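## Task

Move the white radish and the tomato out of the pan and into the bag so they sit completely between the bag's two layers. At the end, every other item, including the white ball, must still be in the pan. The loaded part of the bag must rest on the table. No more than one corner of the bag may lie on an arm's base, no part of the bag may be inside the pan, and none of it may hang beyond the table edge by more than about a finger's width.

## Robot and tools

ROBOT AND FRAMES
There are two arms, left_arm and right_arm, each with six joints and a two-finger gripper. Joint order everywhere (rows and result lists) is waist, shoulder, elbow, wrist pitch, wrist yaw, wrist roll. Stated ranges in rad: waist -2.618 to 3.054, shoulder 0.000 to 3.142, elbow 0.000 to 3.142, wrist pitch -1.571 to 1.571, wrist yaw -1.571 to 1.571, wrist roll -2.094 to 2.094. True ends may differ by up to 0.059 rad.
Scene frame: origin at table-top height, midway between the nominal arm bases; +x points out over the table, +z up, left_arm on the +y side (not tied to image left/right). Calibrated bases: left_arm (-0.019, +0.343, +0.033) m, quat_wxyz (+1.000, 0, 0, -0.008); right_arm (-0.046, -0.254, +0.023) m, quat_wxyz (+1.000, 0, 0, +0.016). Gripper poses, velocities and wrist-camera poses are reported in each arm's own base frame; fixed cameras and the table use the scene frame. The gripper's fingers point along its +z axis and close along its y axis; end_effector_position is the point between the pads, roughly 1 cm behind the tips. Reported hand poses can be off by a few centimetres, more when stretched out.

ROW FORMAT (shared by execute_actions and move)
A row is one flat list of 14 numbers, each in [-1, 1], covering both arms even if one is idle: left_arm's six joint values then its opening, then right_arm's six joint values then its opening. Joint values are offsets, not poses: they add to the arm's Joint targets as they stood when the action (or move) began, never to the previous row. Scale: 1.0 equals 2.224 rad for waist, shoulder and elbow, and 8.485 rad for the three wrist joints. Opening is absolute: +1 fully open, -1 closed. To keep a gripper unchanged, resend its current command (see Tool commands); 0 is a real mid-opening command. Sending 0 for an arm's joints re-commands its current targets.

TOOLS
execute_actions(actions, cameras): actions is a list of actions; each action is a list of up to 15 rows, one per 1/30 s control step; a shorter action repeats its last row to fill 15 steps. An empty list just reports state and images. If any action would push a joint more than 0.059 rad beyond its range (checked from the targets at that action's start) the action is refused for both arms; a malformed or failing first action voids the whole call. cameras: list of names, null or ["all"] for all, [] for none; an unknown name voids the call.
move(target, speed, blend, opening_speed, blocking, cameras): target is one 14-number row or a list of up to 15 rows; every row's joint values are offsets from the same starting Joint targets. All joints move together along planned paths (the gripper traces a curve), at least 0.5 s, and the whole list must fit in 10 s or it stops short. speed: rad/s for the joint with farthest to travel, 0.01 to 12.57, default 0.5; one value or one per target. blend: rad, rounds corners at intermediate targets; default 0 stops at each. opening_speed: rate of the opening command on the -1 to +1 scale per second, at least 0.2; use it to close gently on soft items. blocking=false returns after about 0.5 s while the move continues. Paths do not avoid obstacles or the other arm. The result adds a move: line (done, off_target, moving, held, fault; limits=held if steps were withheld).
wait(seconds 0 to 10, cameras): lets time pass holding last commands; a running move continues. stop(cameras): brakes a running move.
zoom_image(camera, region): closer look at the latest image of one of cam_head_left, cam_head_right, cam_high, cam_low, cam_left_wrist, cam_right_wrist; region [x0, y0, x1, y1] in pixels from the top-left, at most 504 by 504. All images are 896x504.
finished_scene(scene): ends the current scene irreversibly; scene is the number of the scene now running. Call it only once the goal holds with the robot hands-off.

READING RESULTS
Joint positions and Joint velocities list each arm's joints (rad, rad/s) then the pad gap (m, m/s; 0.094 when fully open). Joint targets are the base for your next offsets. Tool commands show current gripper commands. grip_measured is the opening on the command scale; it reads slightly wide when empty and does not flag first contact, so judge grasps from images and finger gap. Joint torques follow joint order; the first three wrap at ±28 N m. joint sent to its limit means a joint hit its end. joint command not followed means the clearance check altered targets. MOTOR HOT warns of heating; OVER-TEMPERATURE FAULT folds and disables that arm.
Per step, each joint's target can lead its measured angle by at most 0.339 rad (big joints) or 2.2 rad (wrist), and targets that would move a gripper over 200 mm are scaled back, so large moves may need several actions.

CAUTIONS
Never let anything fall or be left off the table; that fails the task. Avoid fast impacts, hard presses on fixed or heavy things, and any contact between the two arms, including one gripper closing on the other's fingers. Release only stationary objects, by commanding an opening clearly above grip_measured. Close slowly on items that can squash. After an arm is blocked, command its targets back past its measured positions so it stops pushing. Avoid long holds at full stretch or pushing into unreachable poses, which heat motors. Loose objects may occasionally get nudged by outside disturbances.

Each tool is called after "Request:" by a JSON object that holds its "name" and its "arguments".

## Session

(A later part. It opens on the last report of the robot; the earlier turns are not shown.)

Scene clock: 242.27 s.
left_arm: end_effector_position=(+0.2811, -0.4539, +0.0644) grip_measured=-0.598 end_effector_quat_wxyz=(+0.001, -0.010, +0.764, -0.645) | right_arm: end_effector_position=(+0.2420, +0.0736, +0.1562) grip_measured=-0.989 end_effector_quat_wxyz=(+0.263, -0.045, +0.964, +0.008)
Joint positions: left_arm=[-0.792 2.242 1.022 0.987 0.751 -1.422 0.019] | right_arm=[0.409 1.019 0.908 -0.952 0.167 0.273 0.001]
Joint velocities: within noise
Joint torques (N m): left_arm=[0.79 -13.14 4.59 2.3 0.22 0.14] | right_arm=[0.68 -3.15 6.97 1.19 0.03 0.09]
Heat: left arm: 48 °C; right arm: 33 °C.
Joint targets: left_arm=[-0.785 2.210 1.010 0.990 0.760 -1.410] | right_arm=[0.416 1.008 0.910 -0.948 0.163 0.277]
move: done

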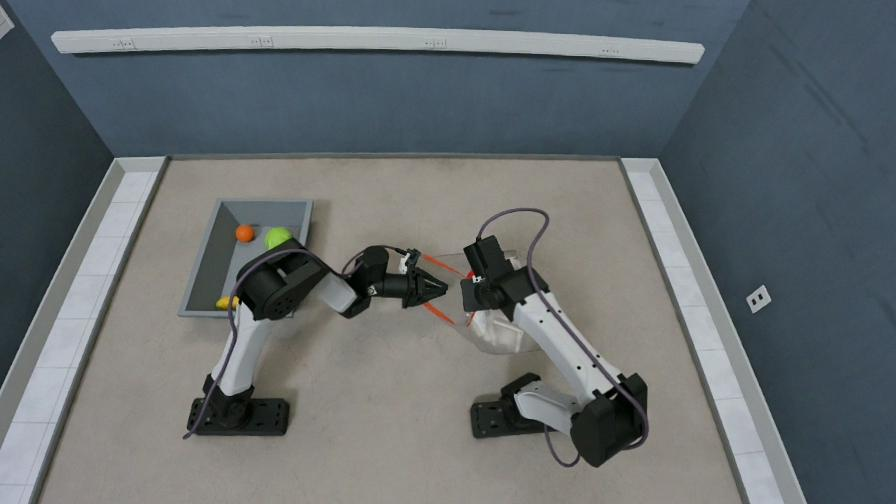

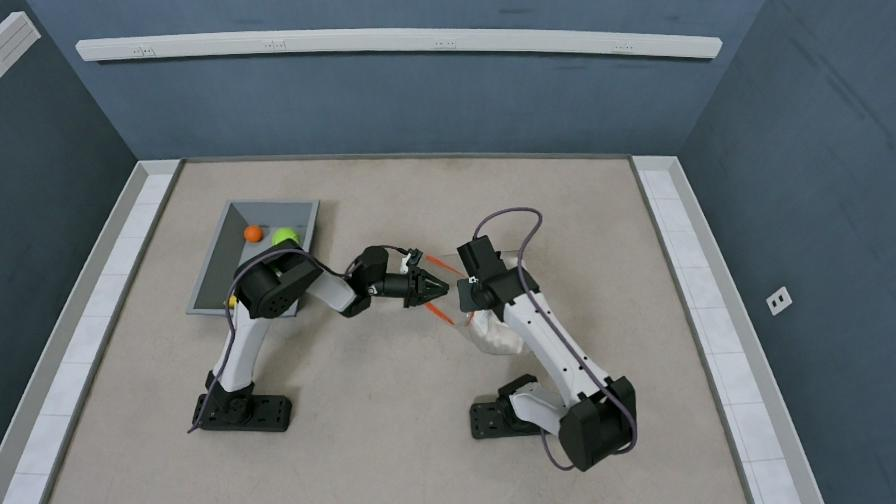

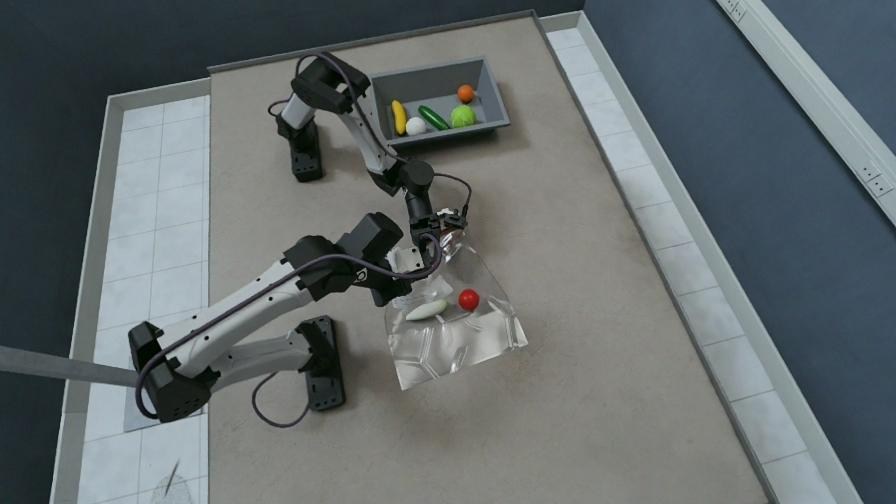

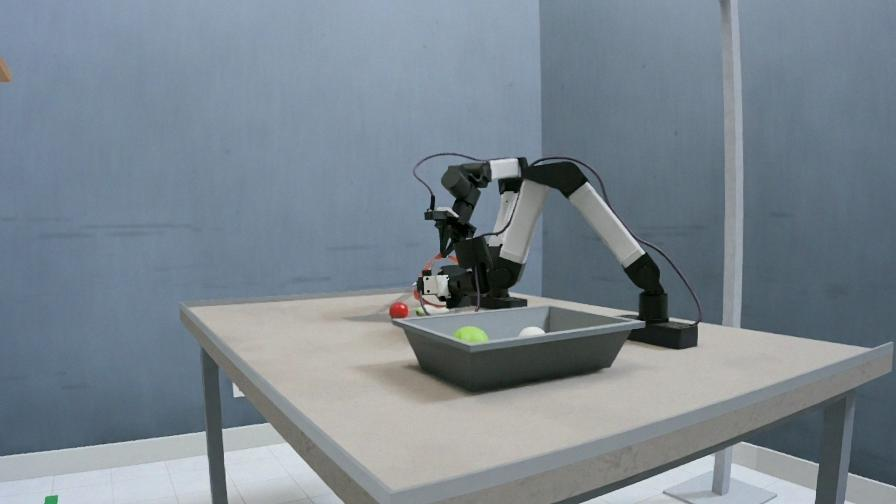

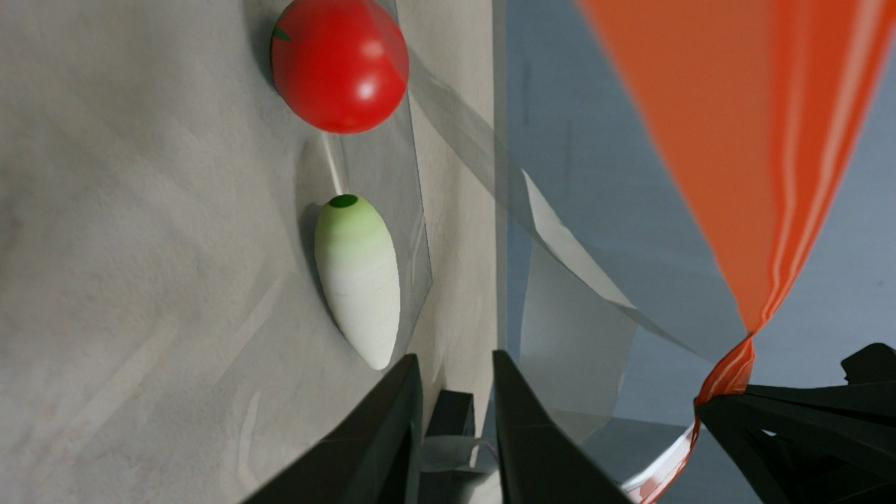

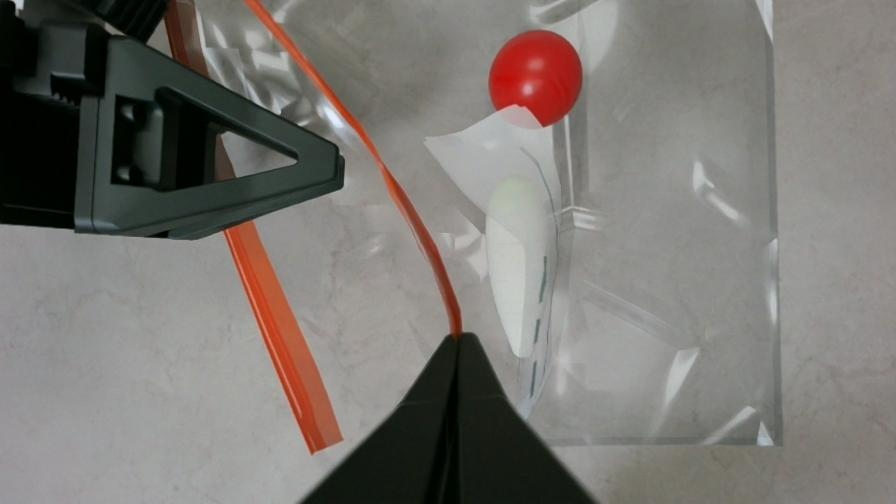

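Request:
{"name": "move", "arguments": {"target": [0.046,-0.063,-0.1394,0.0159,0.013,0,-0.6,0,0,0,0,0,0,-1], "speed": 0.25}}

Scene clock: 244.53 s.
left_arm: end_effector_position=(+0.2548, -0.3791, +0.0608) grip_measured=-0.598 end_effector_quat_wxyz=(-0.015, -0.026, +0.766, -0.642) | right_arm: end_effector_position=(+0.2420, +0.0736, +0.1562) grip_measured=-0.989 end_effector_quat_wxyz=(+0.263, -0.045, +0.964, +0.008)
Joint positions: left_arm=[-0.688 2.099 0.709 1.119 0.854 -1.42 0.019] | right_arm=[0.409 1.019 0.908 -0.952 0.167 0.273 0.001]
Joint velocities: within noise
Joint torques (N m): left_arm=[0.62 -11.08 3.81 2.3 0.27 0.13] | right_arm=[0.66 -3.18 6.98 1.19 0.03 0.09]
Heat: left arm: 48 °C; right arm: 33 °C.
Joint targets: left_arm=[-0.682 2.069 0.700 1.125 0.870 -1.409] | right_arm=[0.416 1.008 0.910 -0.948 0.163 0.277]
move: done

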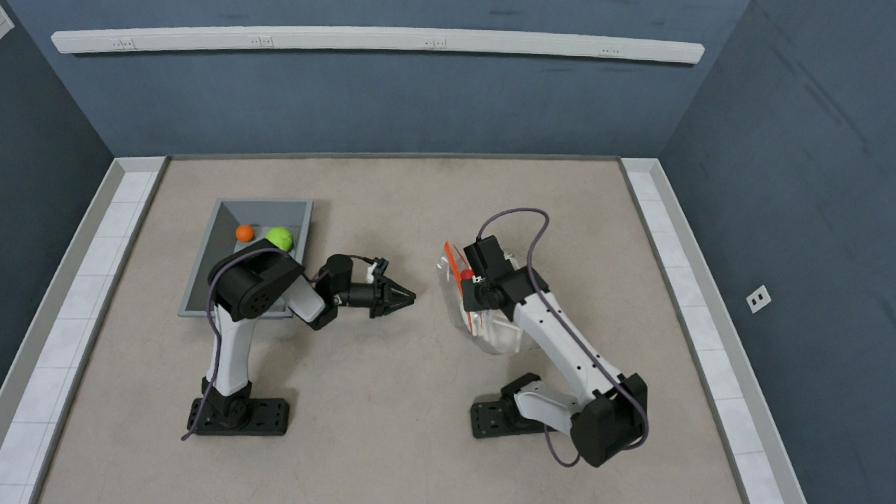

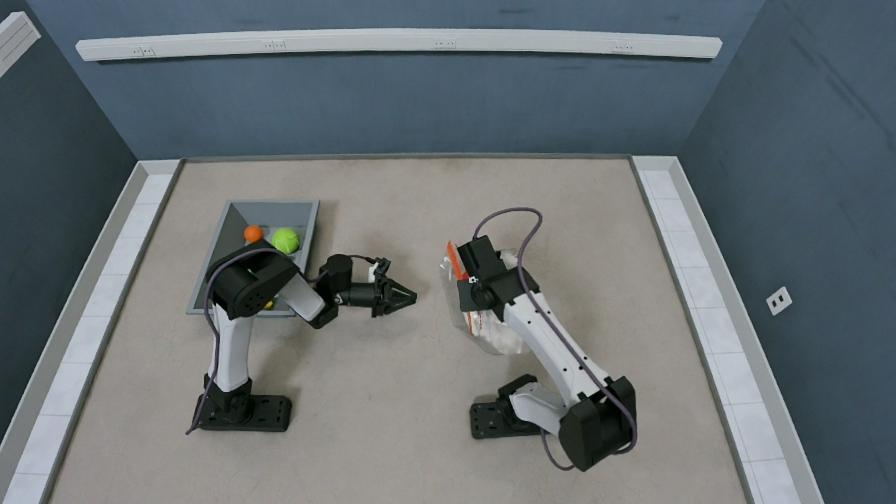

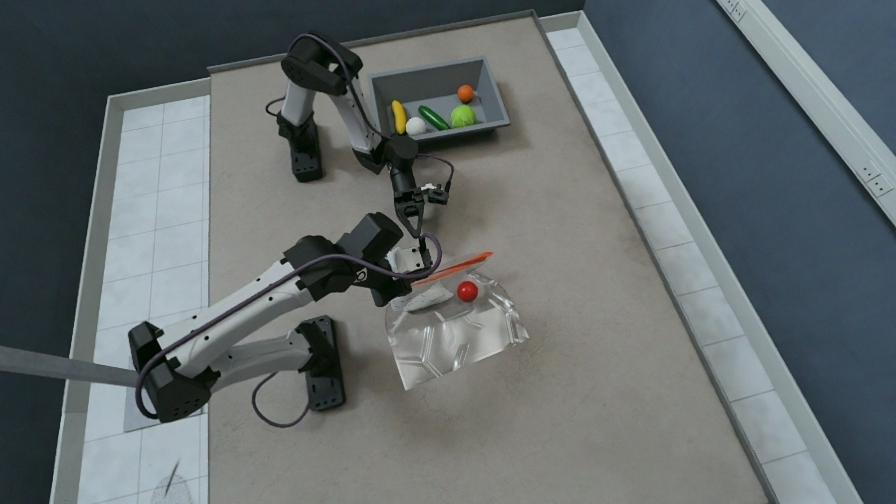

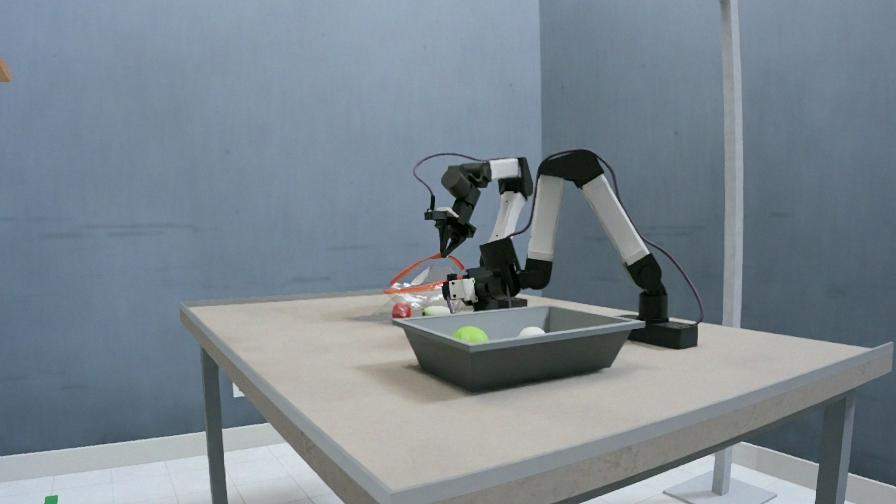

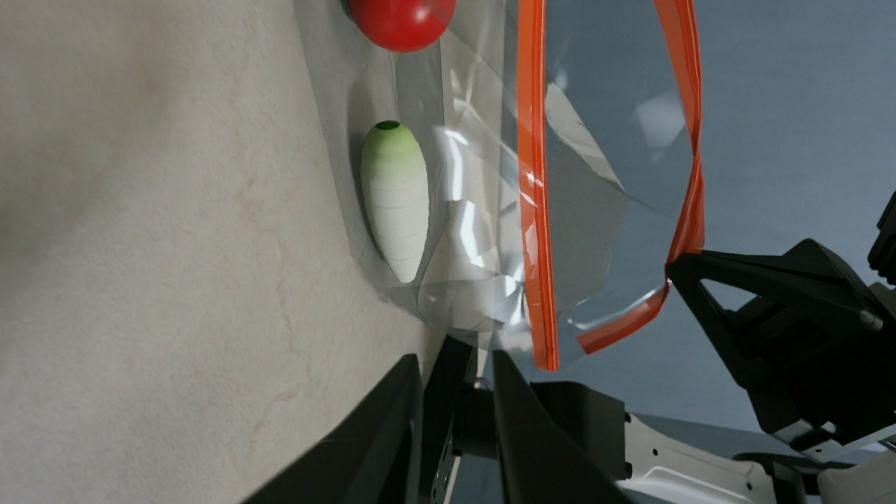

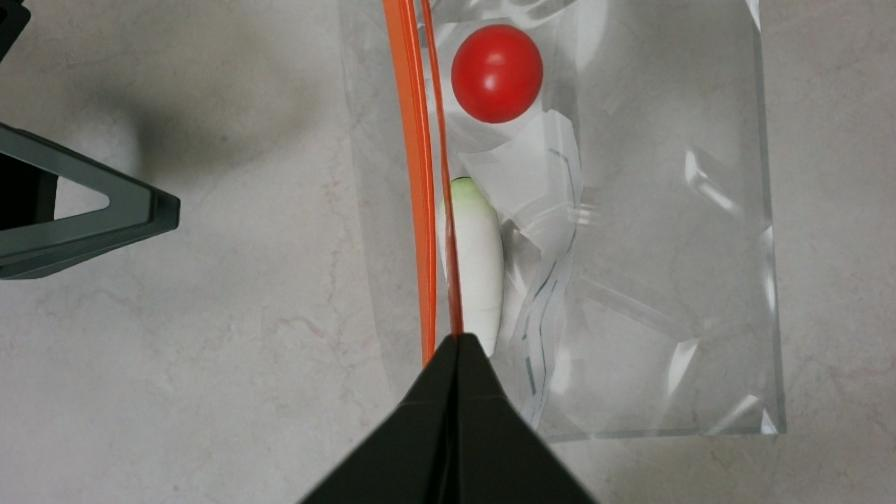

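Request:
{"name": "move", "arguments": {"target": [[0.1718,-0.3008,0.2698,-0.168,-0.1025,0.166,-0.6,0,0,0,0,0,0,-1],[0.1718,-0.3008,0.2698,-0.168,-0.1025,0.166,-0.6,0.0832,0.1715,-0.1924,0.0926,0,0,-1]], "speed": [0.8,0.25]}}

Scene clock: 251.10 s.
left_arm: end_effector_position=(+0.4336, -0.1387, +0.3050) grip_measured=-0.598 end_effector_quat_wxyz=(+0.541, +0.125, +0.826, -0.093) | right_arm: end_effector_position=(+0.2537, +0.1368, +0.0031) grip_measured=-0.989 end_effector_quat_wxyz=(+0.256, -0.135, +0.957, +0.030)
Joint positions: left_arm=[-0.303 1.407 1.284 -0.284 0.016 -0.013 0.019] | right_arm=[0.595 1.38 0.485 -0.18 0.167 0.273 0.001]
Joint velocities: within noise
Joint torques (N m): left_arm=[0.46 -6.61 10.29 2.19 -0.13 0.07] | right_arm=[0.62 -3.15 5.46 1.28 0.04 0.09]
Heat: left arm: 46 °C; right arm: 33 °C.
Joint targets: left_arm=[-0.300 1.400 1.300 -0.300 0.001 -0.001] | right_arm=[0.601 1.389 0.482 -0.162 0.163 0.277]
move: done

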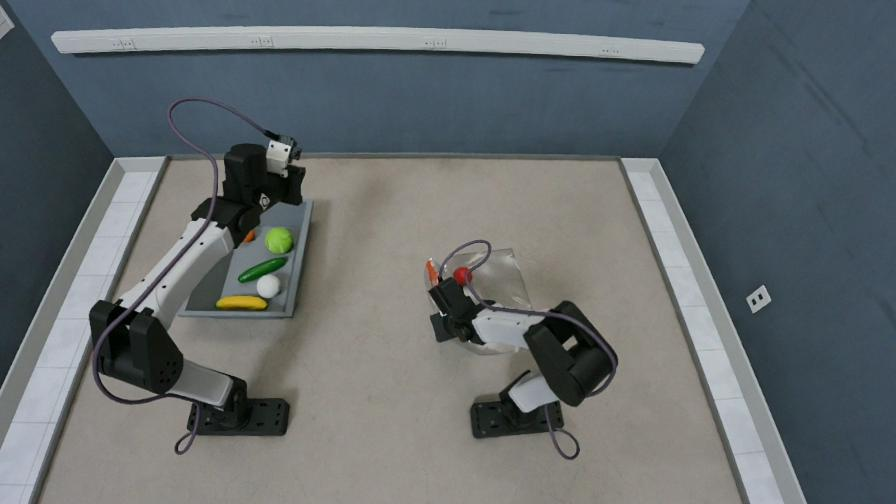

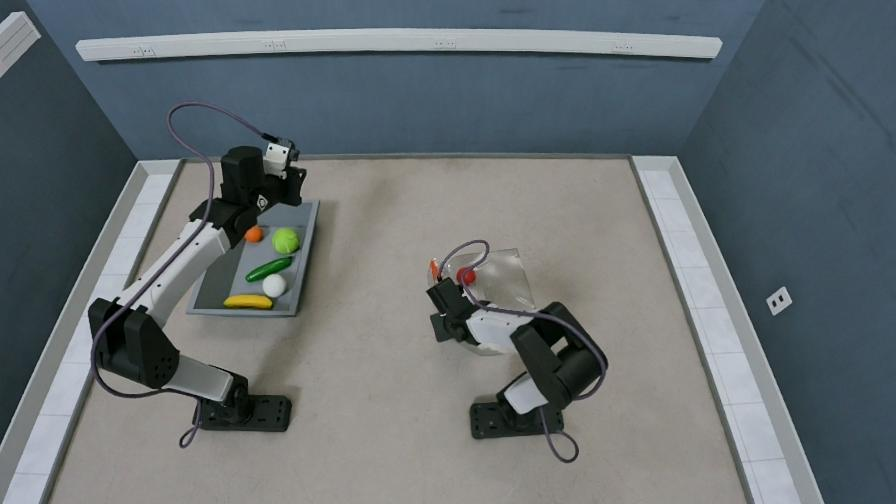

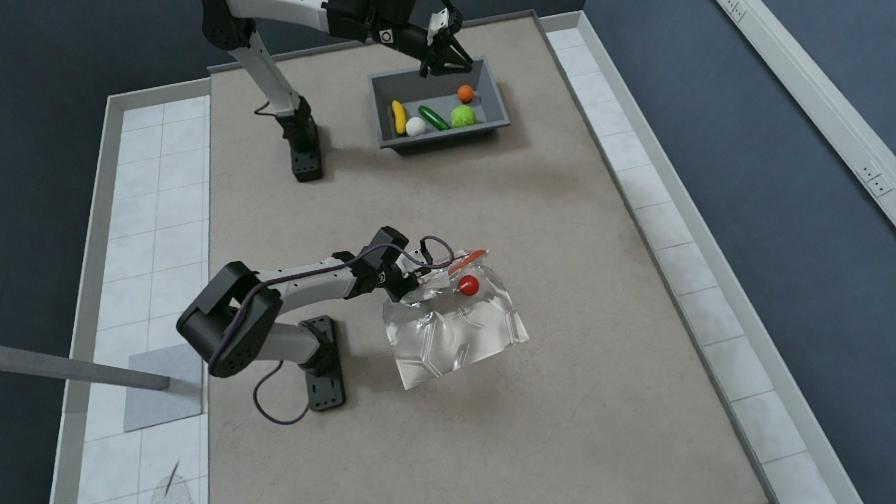

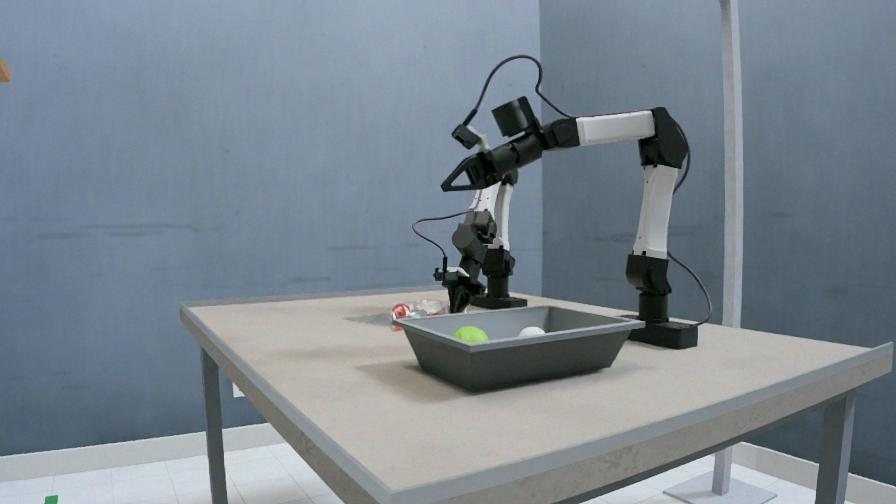

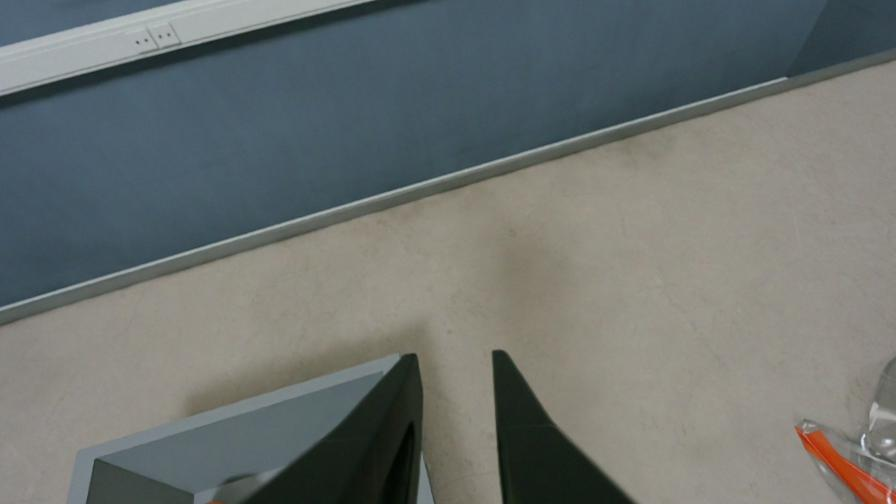

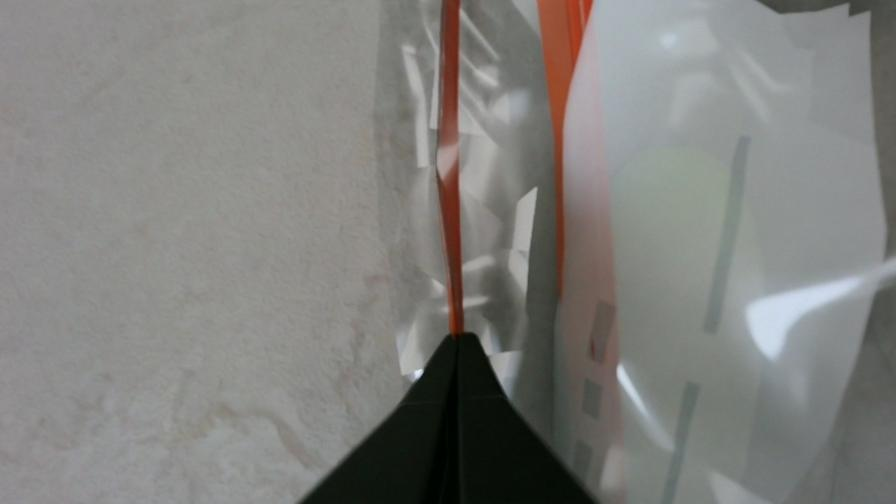

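Request:
{"name": "move", "arguments": {"target": [[0,0,0,0,0,0,-0.6,0,0,0,0,0,0,-1],[0,0,0,0,0,0,-0.6,0,0,0,0,0,0,-0.4]], "opening_speed": 0.3, "cameras": ["cam_right_wrist"]}}

Scene clock: 254.10 s.
left_arm: end_effector_position=(+0.4336, -0.1387, +0.3050) grip_measured=-0.598 end_effector_quat_wxyz=(+0.541, +0.125, +0.826, -0.093) | right_arm: end_effector_position=(+0.2539, +0.1370, +0.0032) grip_measured=-0.401 end_effector_quat_wxyz=(+0.256, -0.135, +0.957, +0.030)
Joint positions: left_arm=[-0.303 1.407 1.284 -0.284 0.016 -0.013 0.019] | right_arm=[0.595 1.38 0.485 -0.179 0.167 0.273 0.028]
Joint velocities: within noise
Joint torques (N m): left_arm=[0.47 -6.64 10.28 2.19 -0.13 0.06] | right_arm=[0.64 -3.17 5.48 1.3 0.03 0.09]
Heat: left arm: 45 °C; right arm: 33 °C.
Joint targets: left_arm=[-0.300 1.400 1.300 -0.300 0.001 -0.001] | right_arm=[0.601 1.389 0.482 -0.162 0.163 0.277]
move: done
Images, in order (width x height): cam_right_wrist 896x504.

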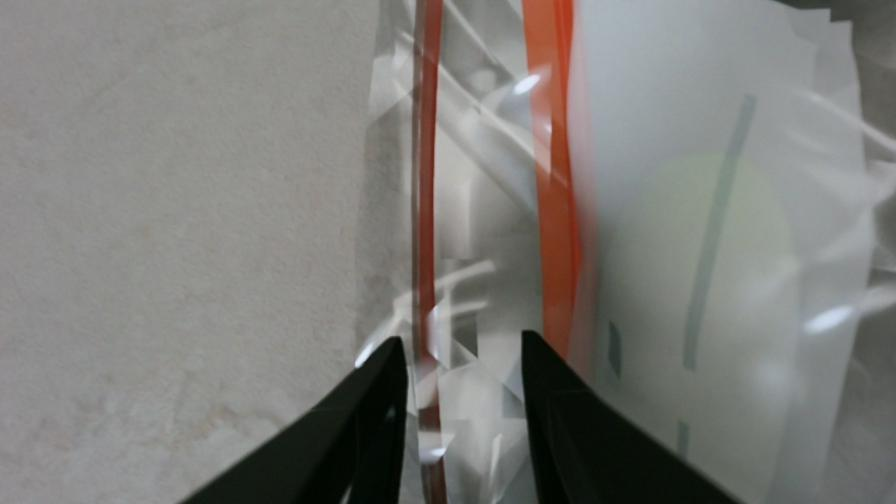

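Request:
{"name": "move", "arguments": {"target": [0,0,0,0,0,0,-0.6,0,-0.1052,0.1565,-0.0814,0,0,-0.4], "speed": 0.3}}

Scene clock: 257.40 s.
left_arm: end_effector_position=(+0.4336, -0.1386, +0.3050) grip_measured=-0.598 end_effector_quat_wxyz=(+0.541, +0.125, +0.826, -0.093) | right_arm: end_effector_position=(+0.2248, +0.1173, +0.0931) grip_measured=-0.401 end_effector_quat_wxyz=(+0.191, -0.143, +0.971, -0.002)
Joint positions: left_arm=[-0.303 1.407 1.284 -0.284 0.015 -0.013 0.019] | right_arm=[0.595 1.174 0.802 -0.851 0.167 0.273 0.028]
Joint velocities: within noise
Joint torques (N m): left_arm=[0.46 -6.63 10.26 2.2 -0.13 0.06] | right_arm=[0.62 -4.75 9.18 0.9 0.04 0.1]
Heat: left arm: 44 °C; right arm: 33 °C.
Joint targets: left_arm=[-0.300 1.400 1.300 -0.300 0.001 -0.001] | right_arm=[0.601 1.155 0.830 -0.852 0.163 0.277]
move: done

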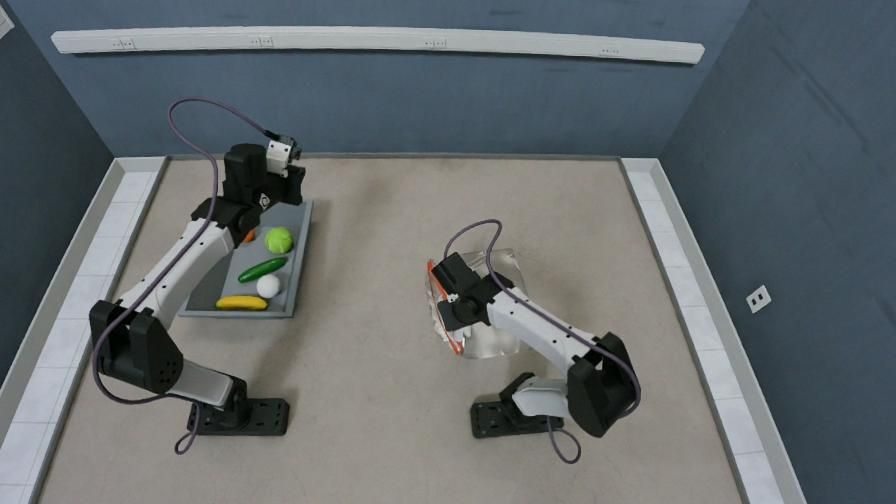

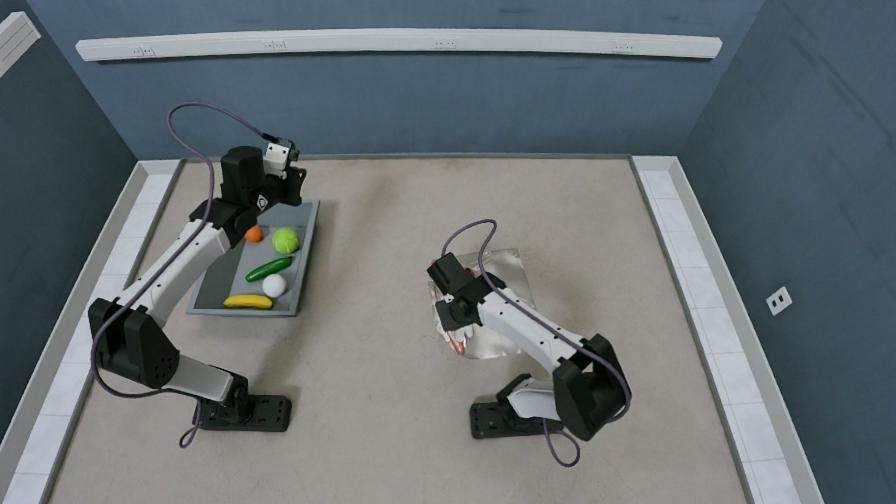

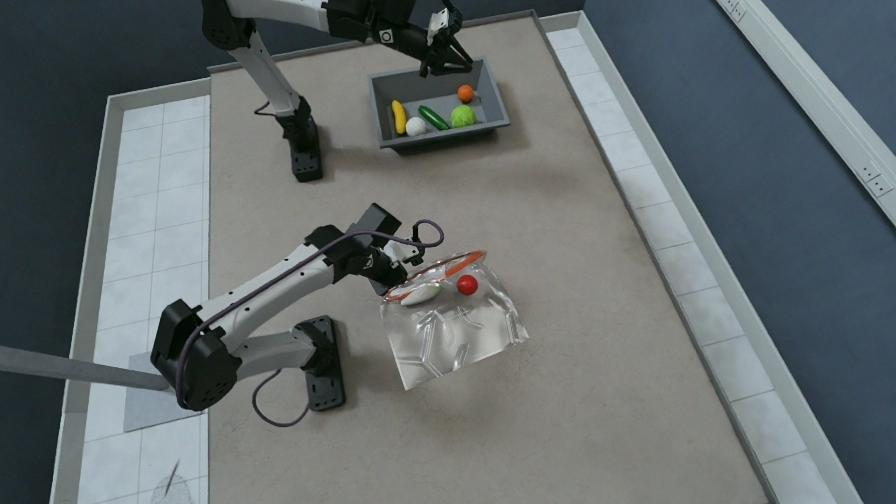

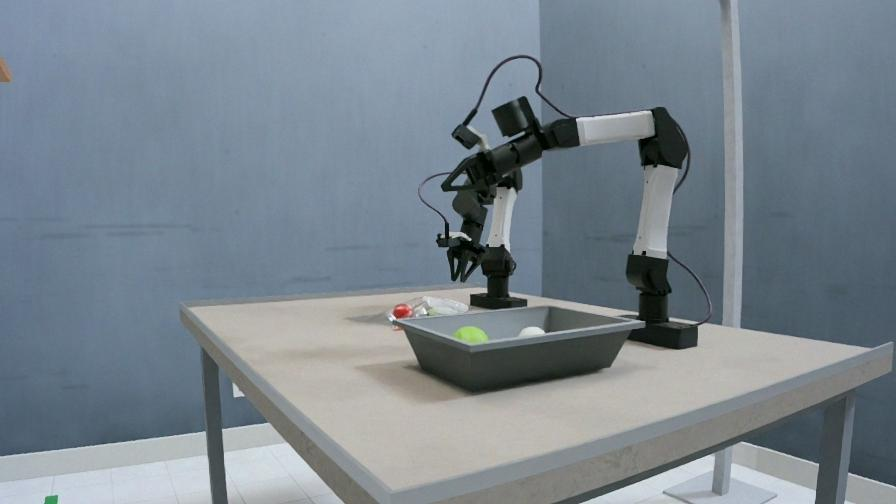

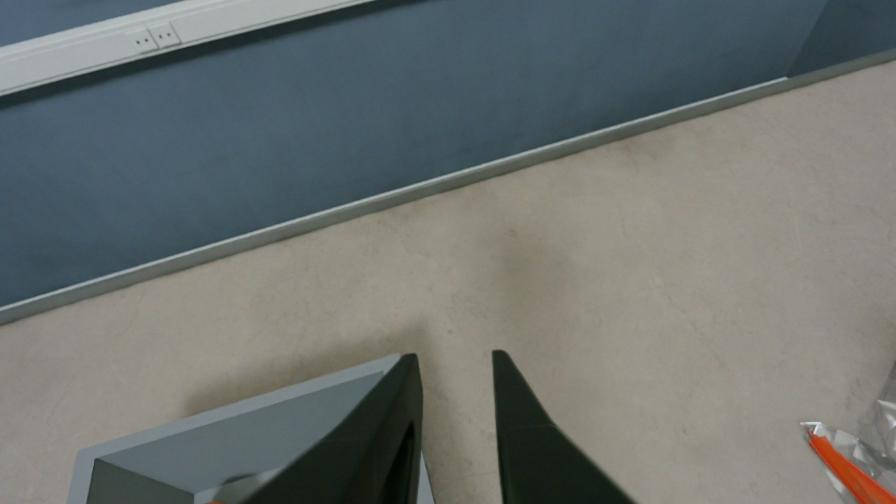

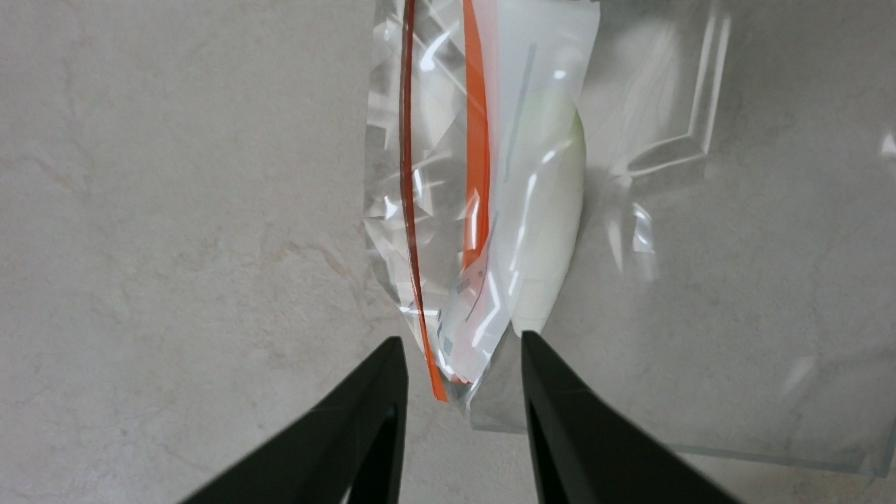

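Request:
{"name": "zoom_image", "arguments": {"camera": "cam_high", "region": [350, 220, 560, 400]}}

Scaled by 2.400 from the camera's 896x504 image, which has a finer 1280x720 frame.

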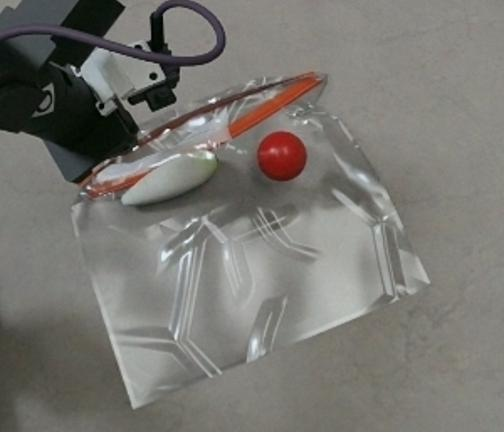

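Request:
{"name": "finished_scene", "arguments": {"scene": 1}}

The scene is finished: the task was done.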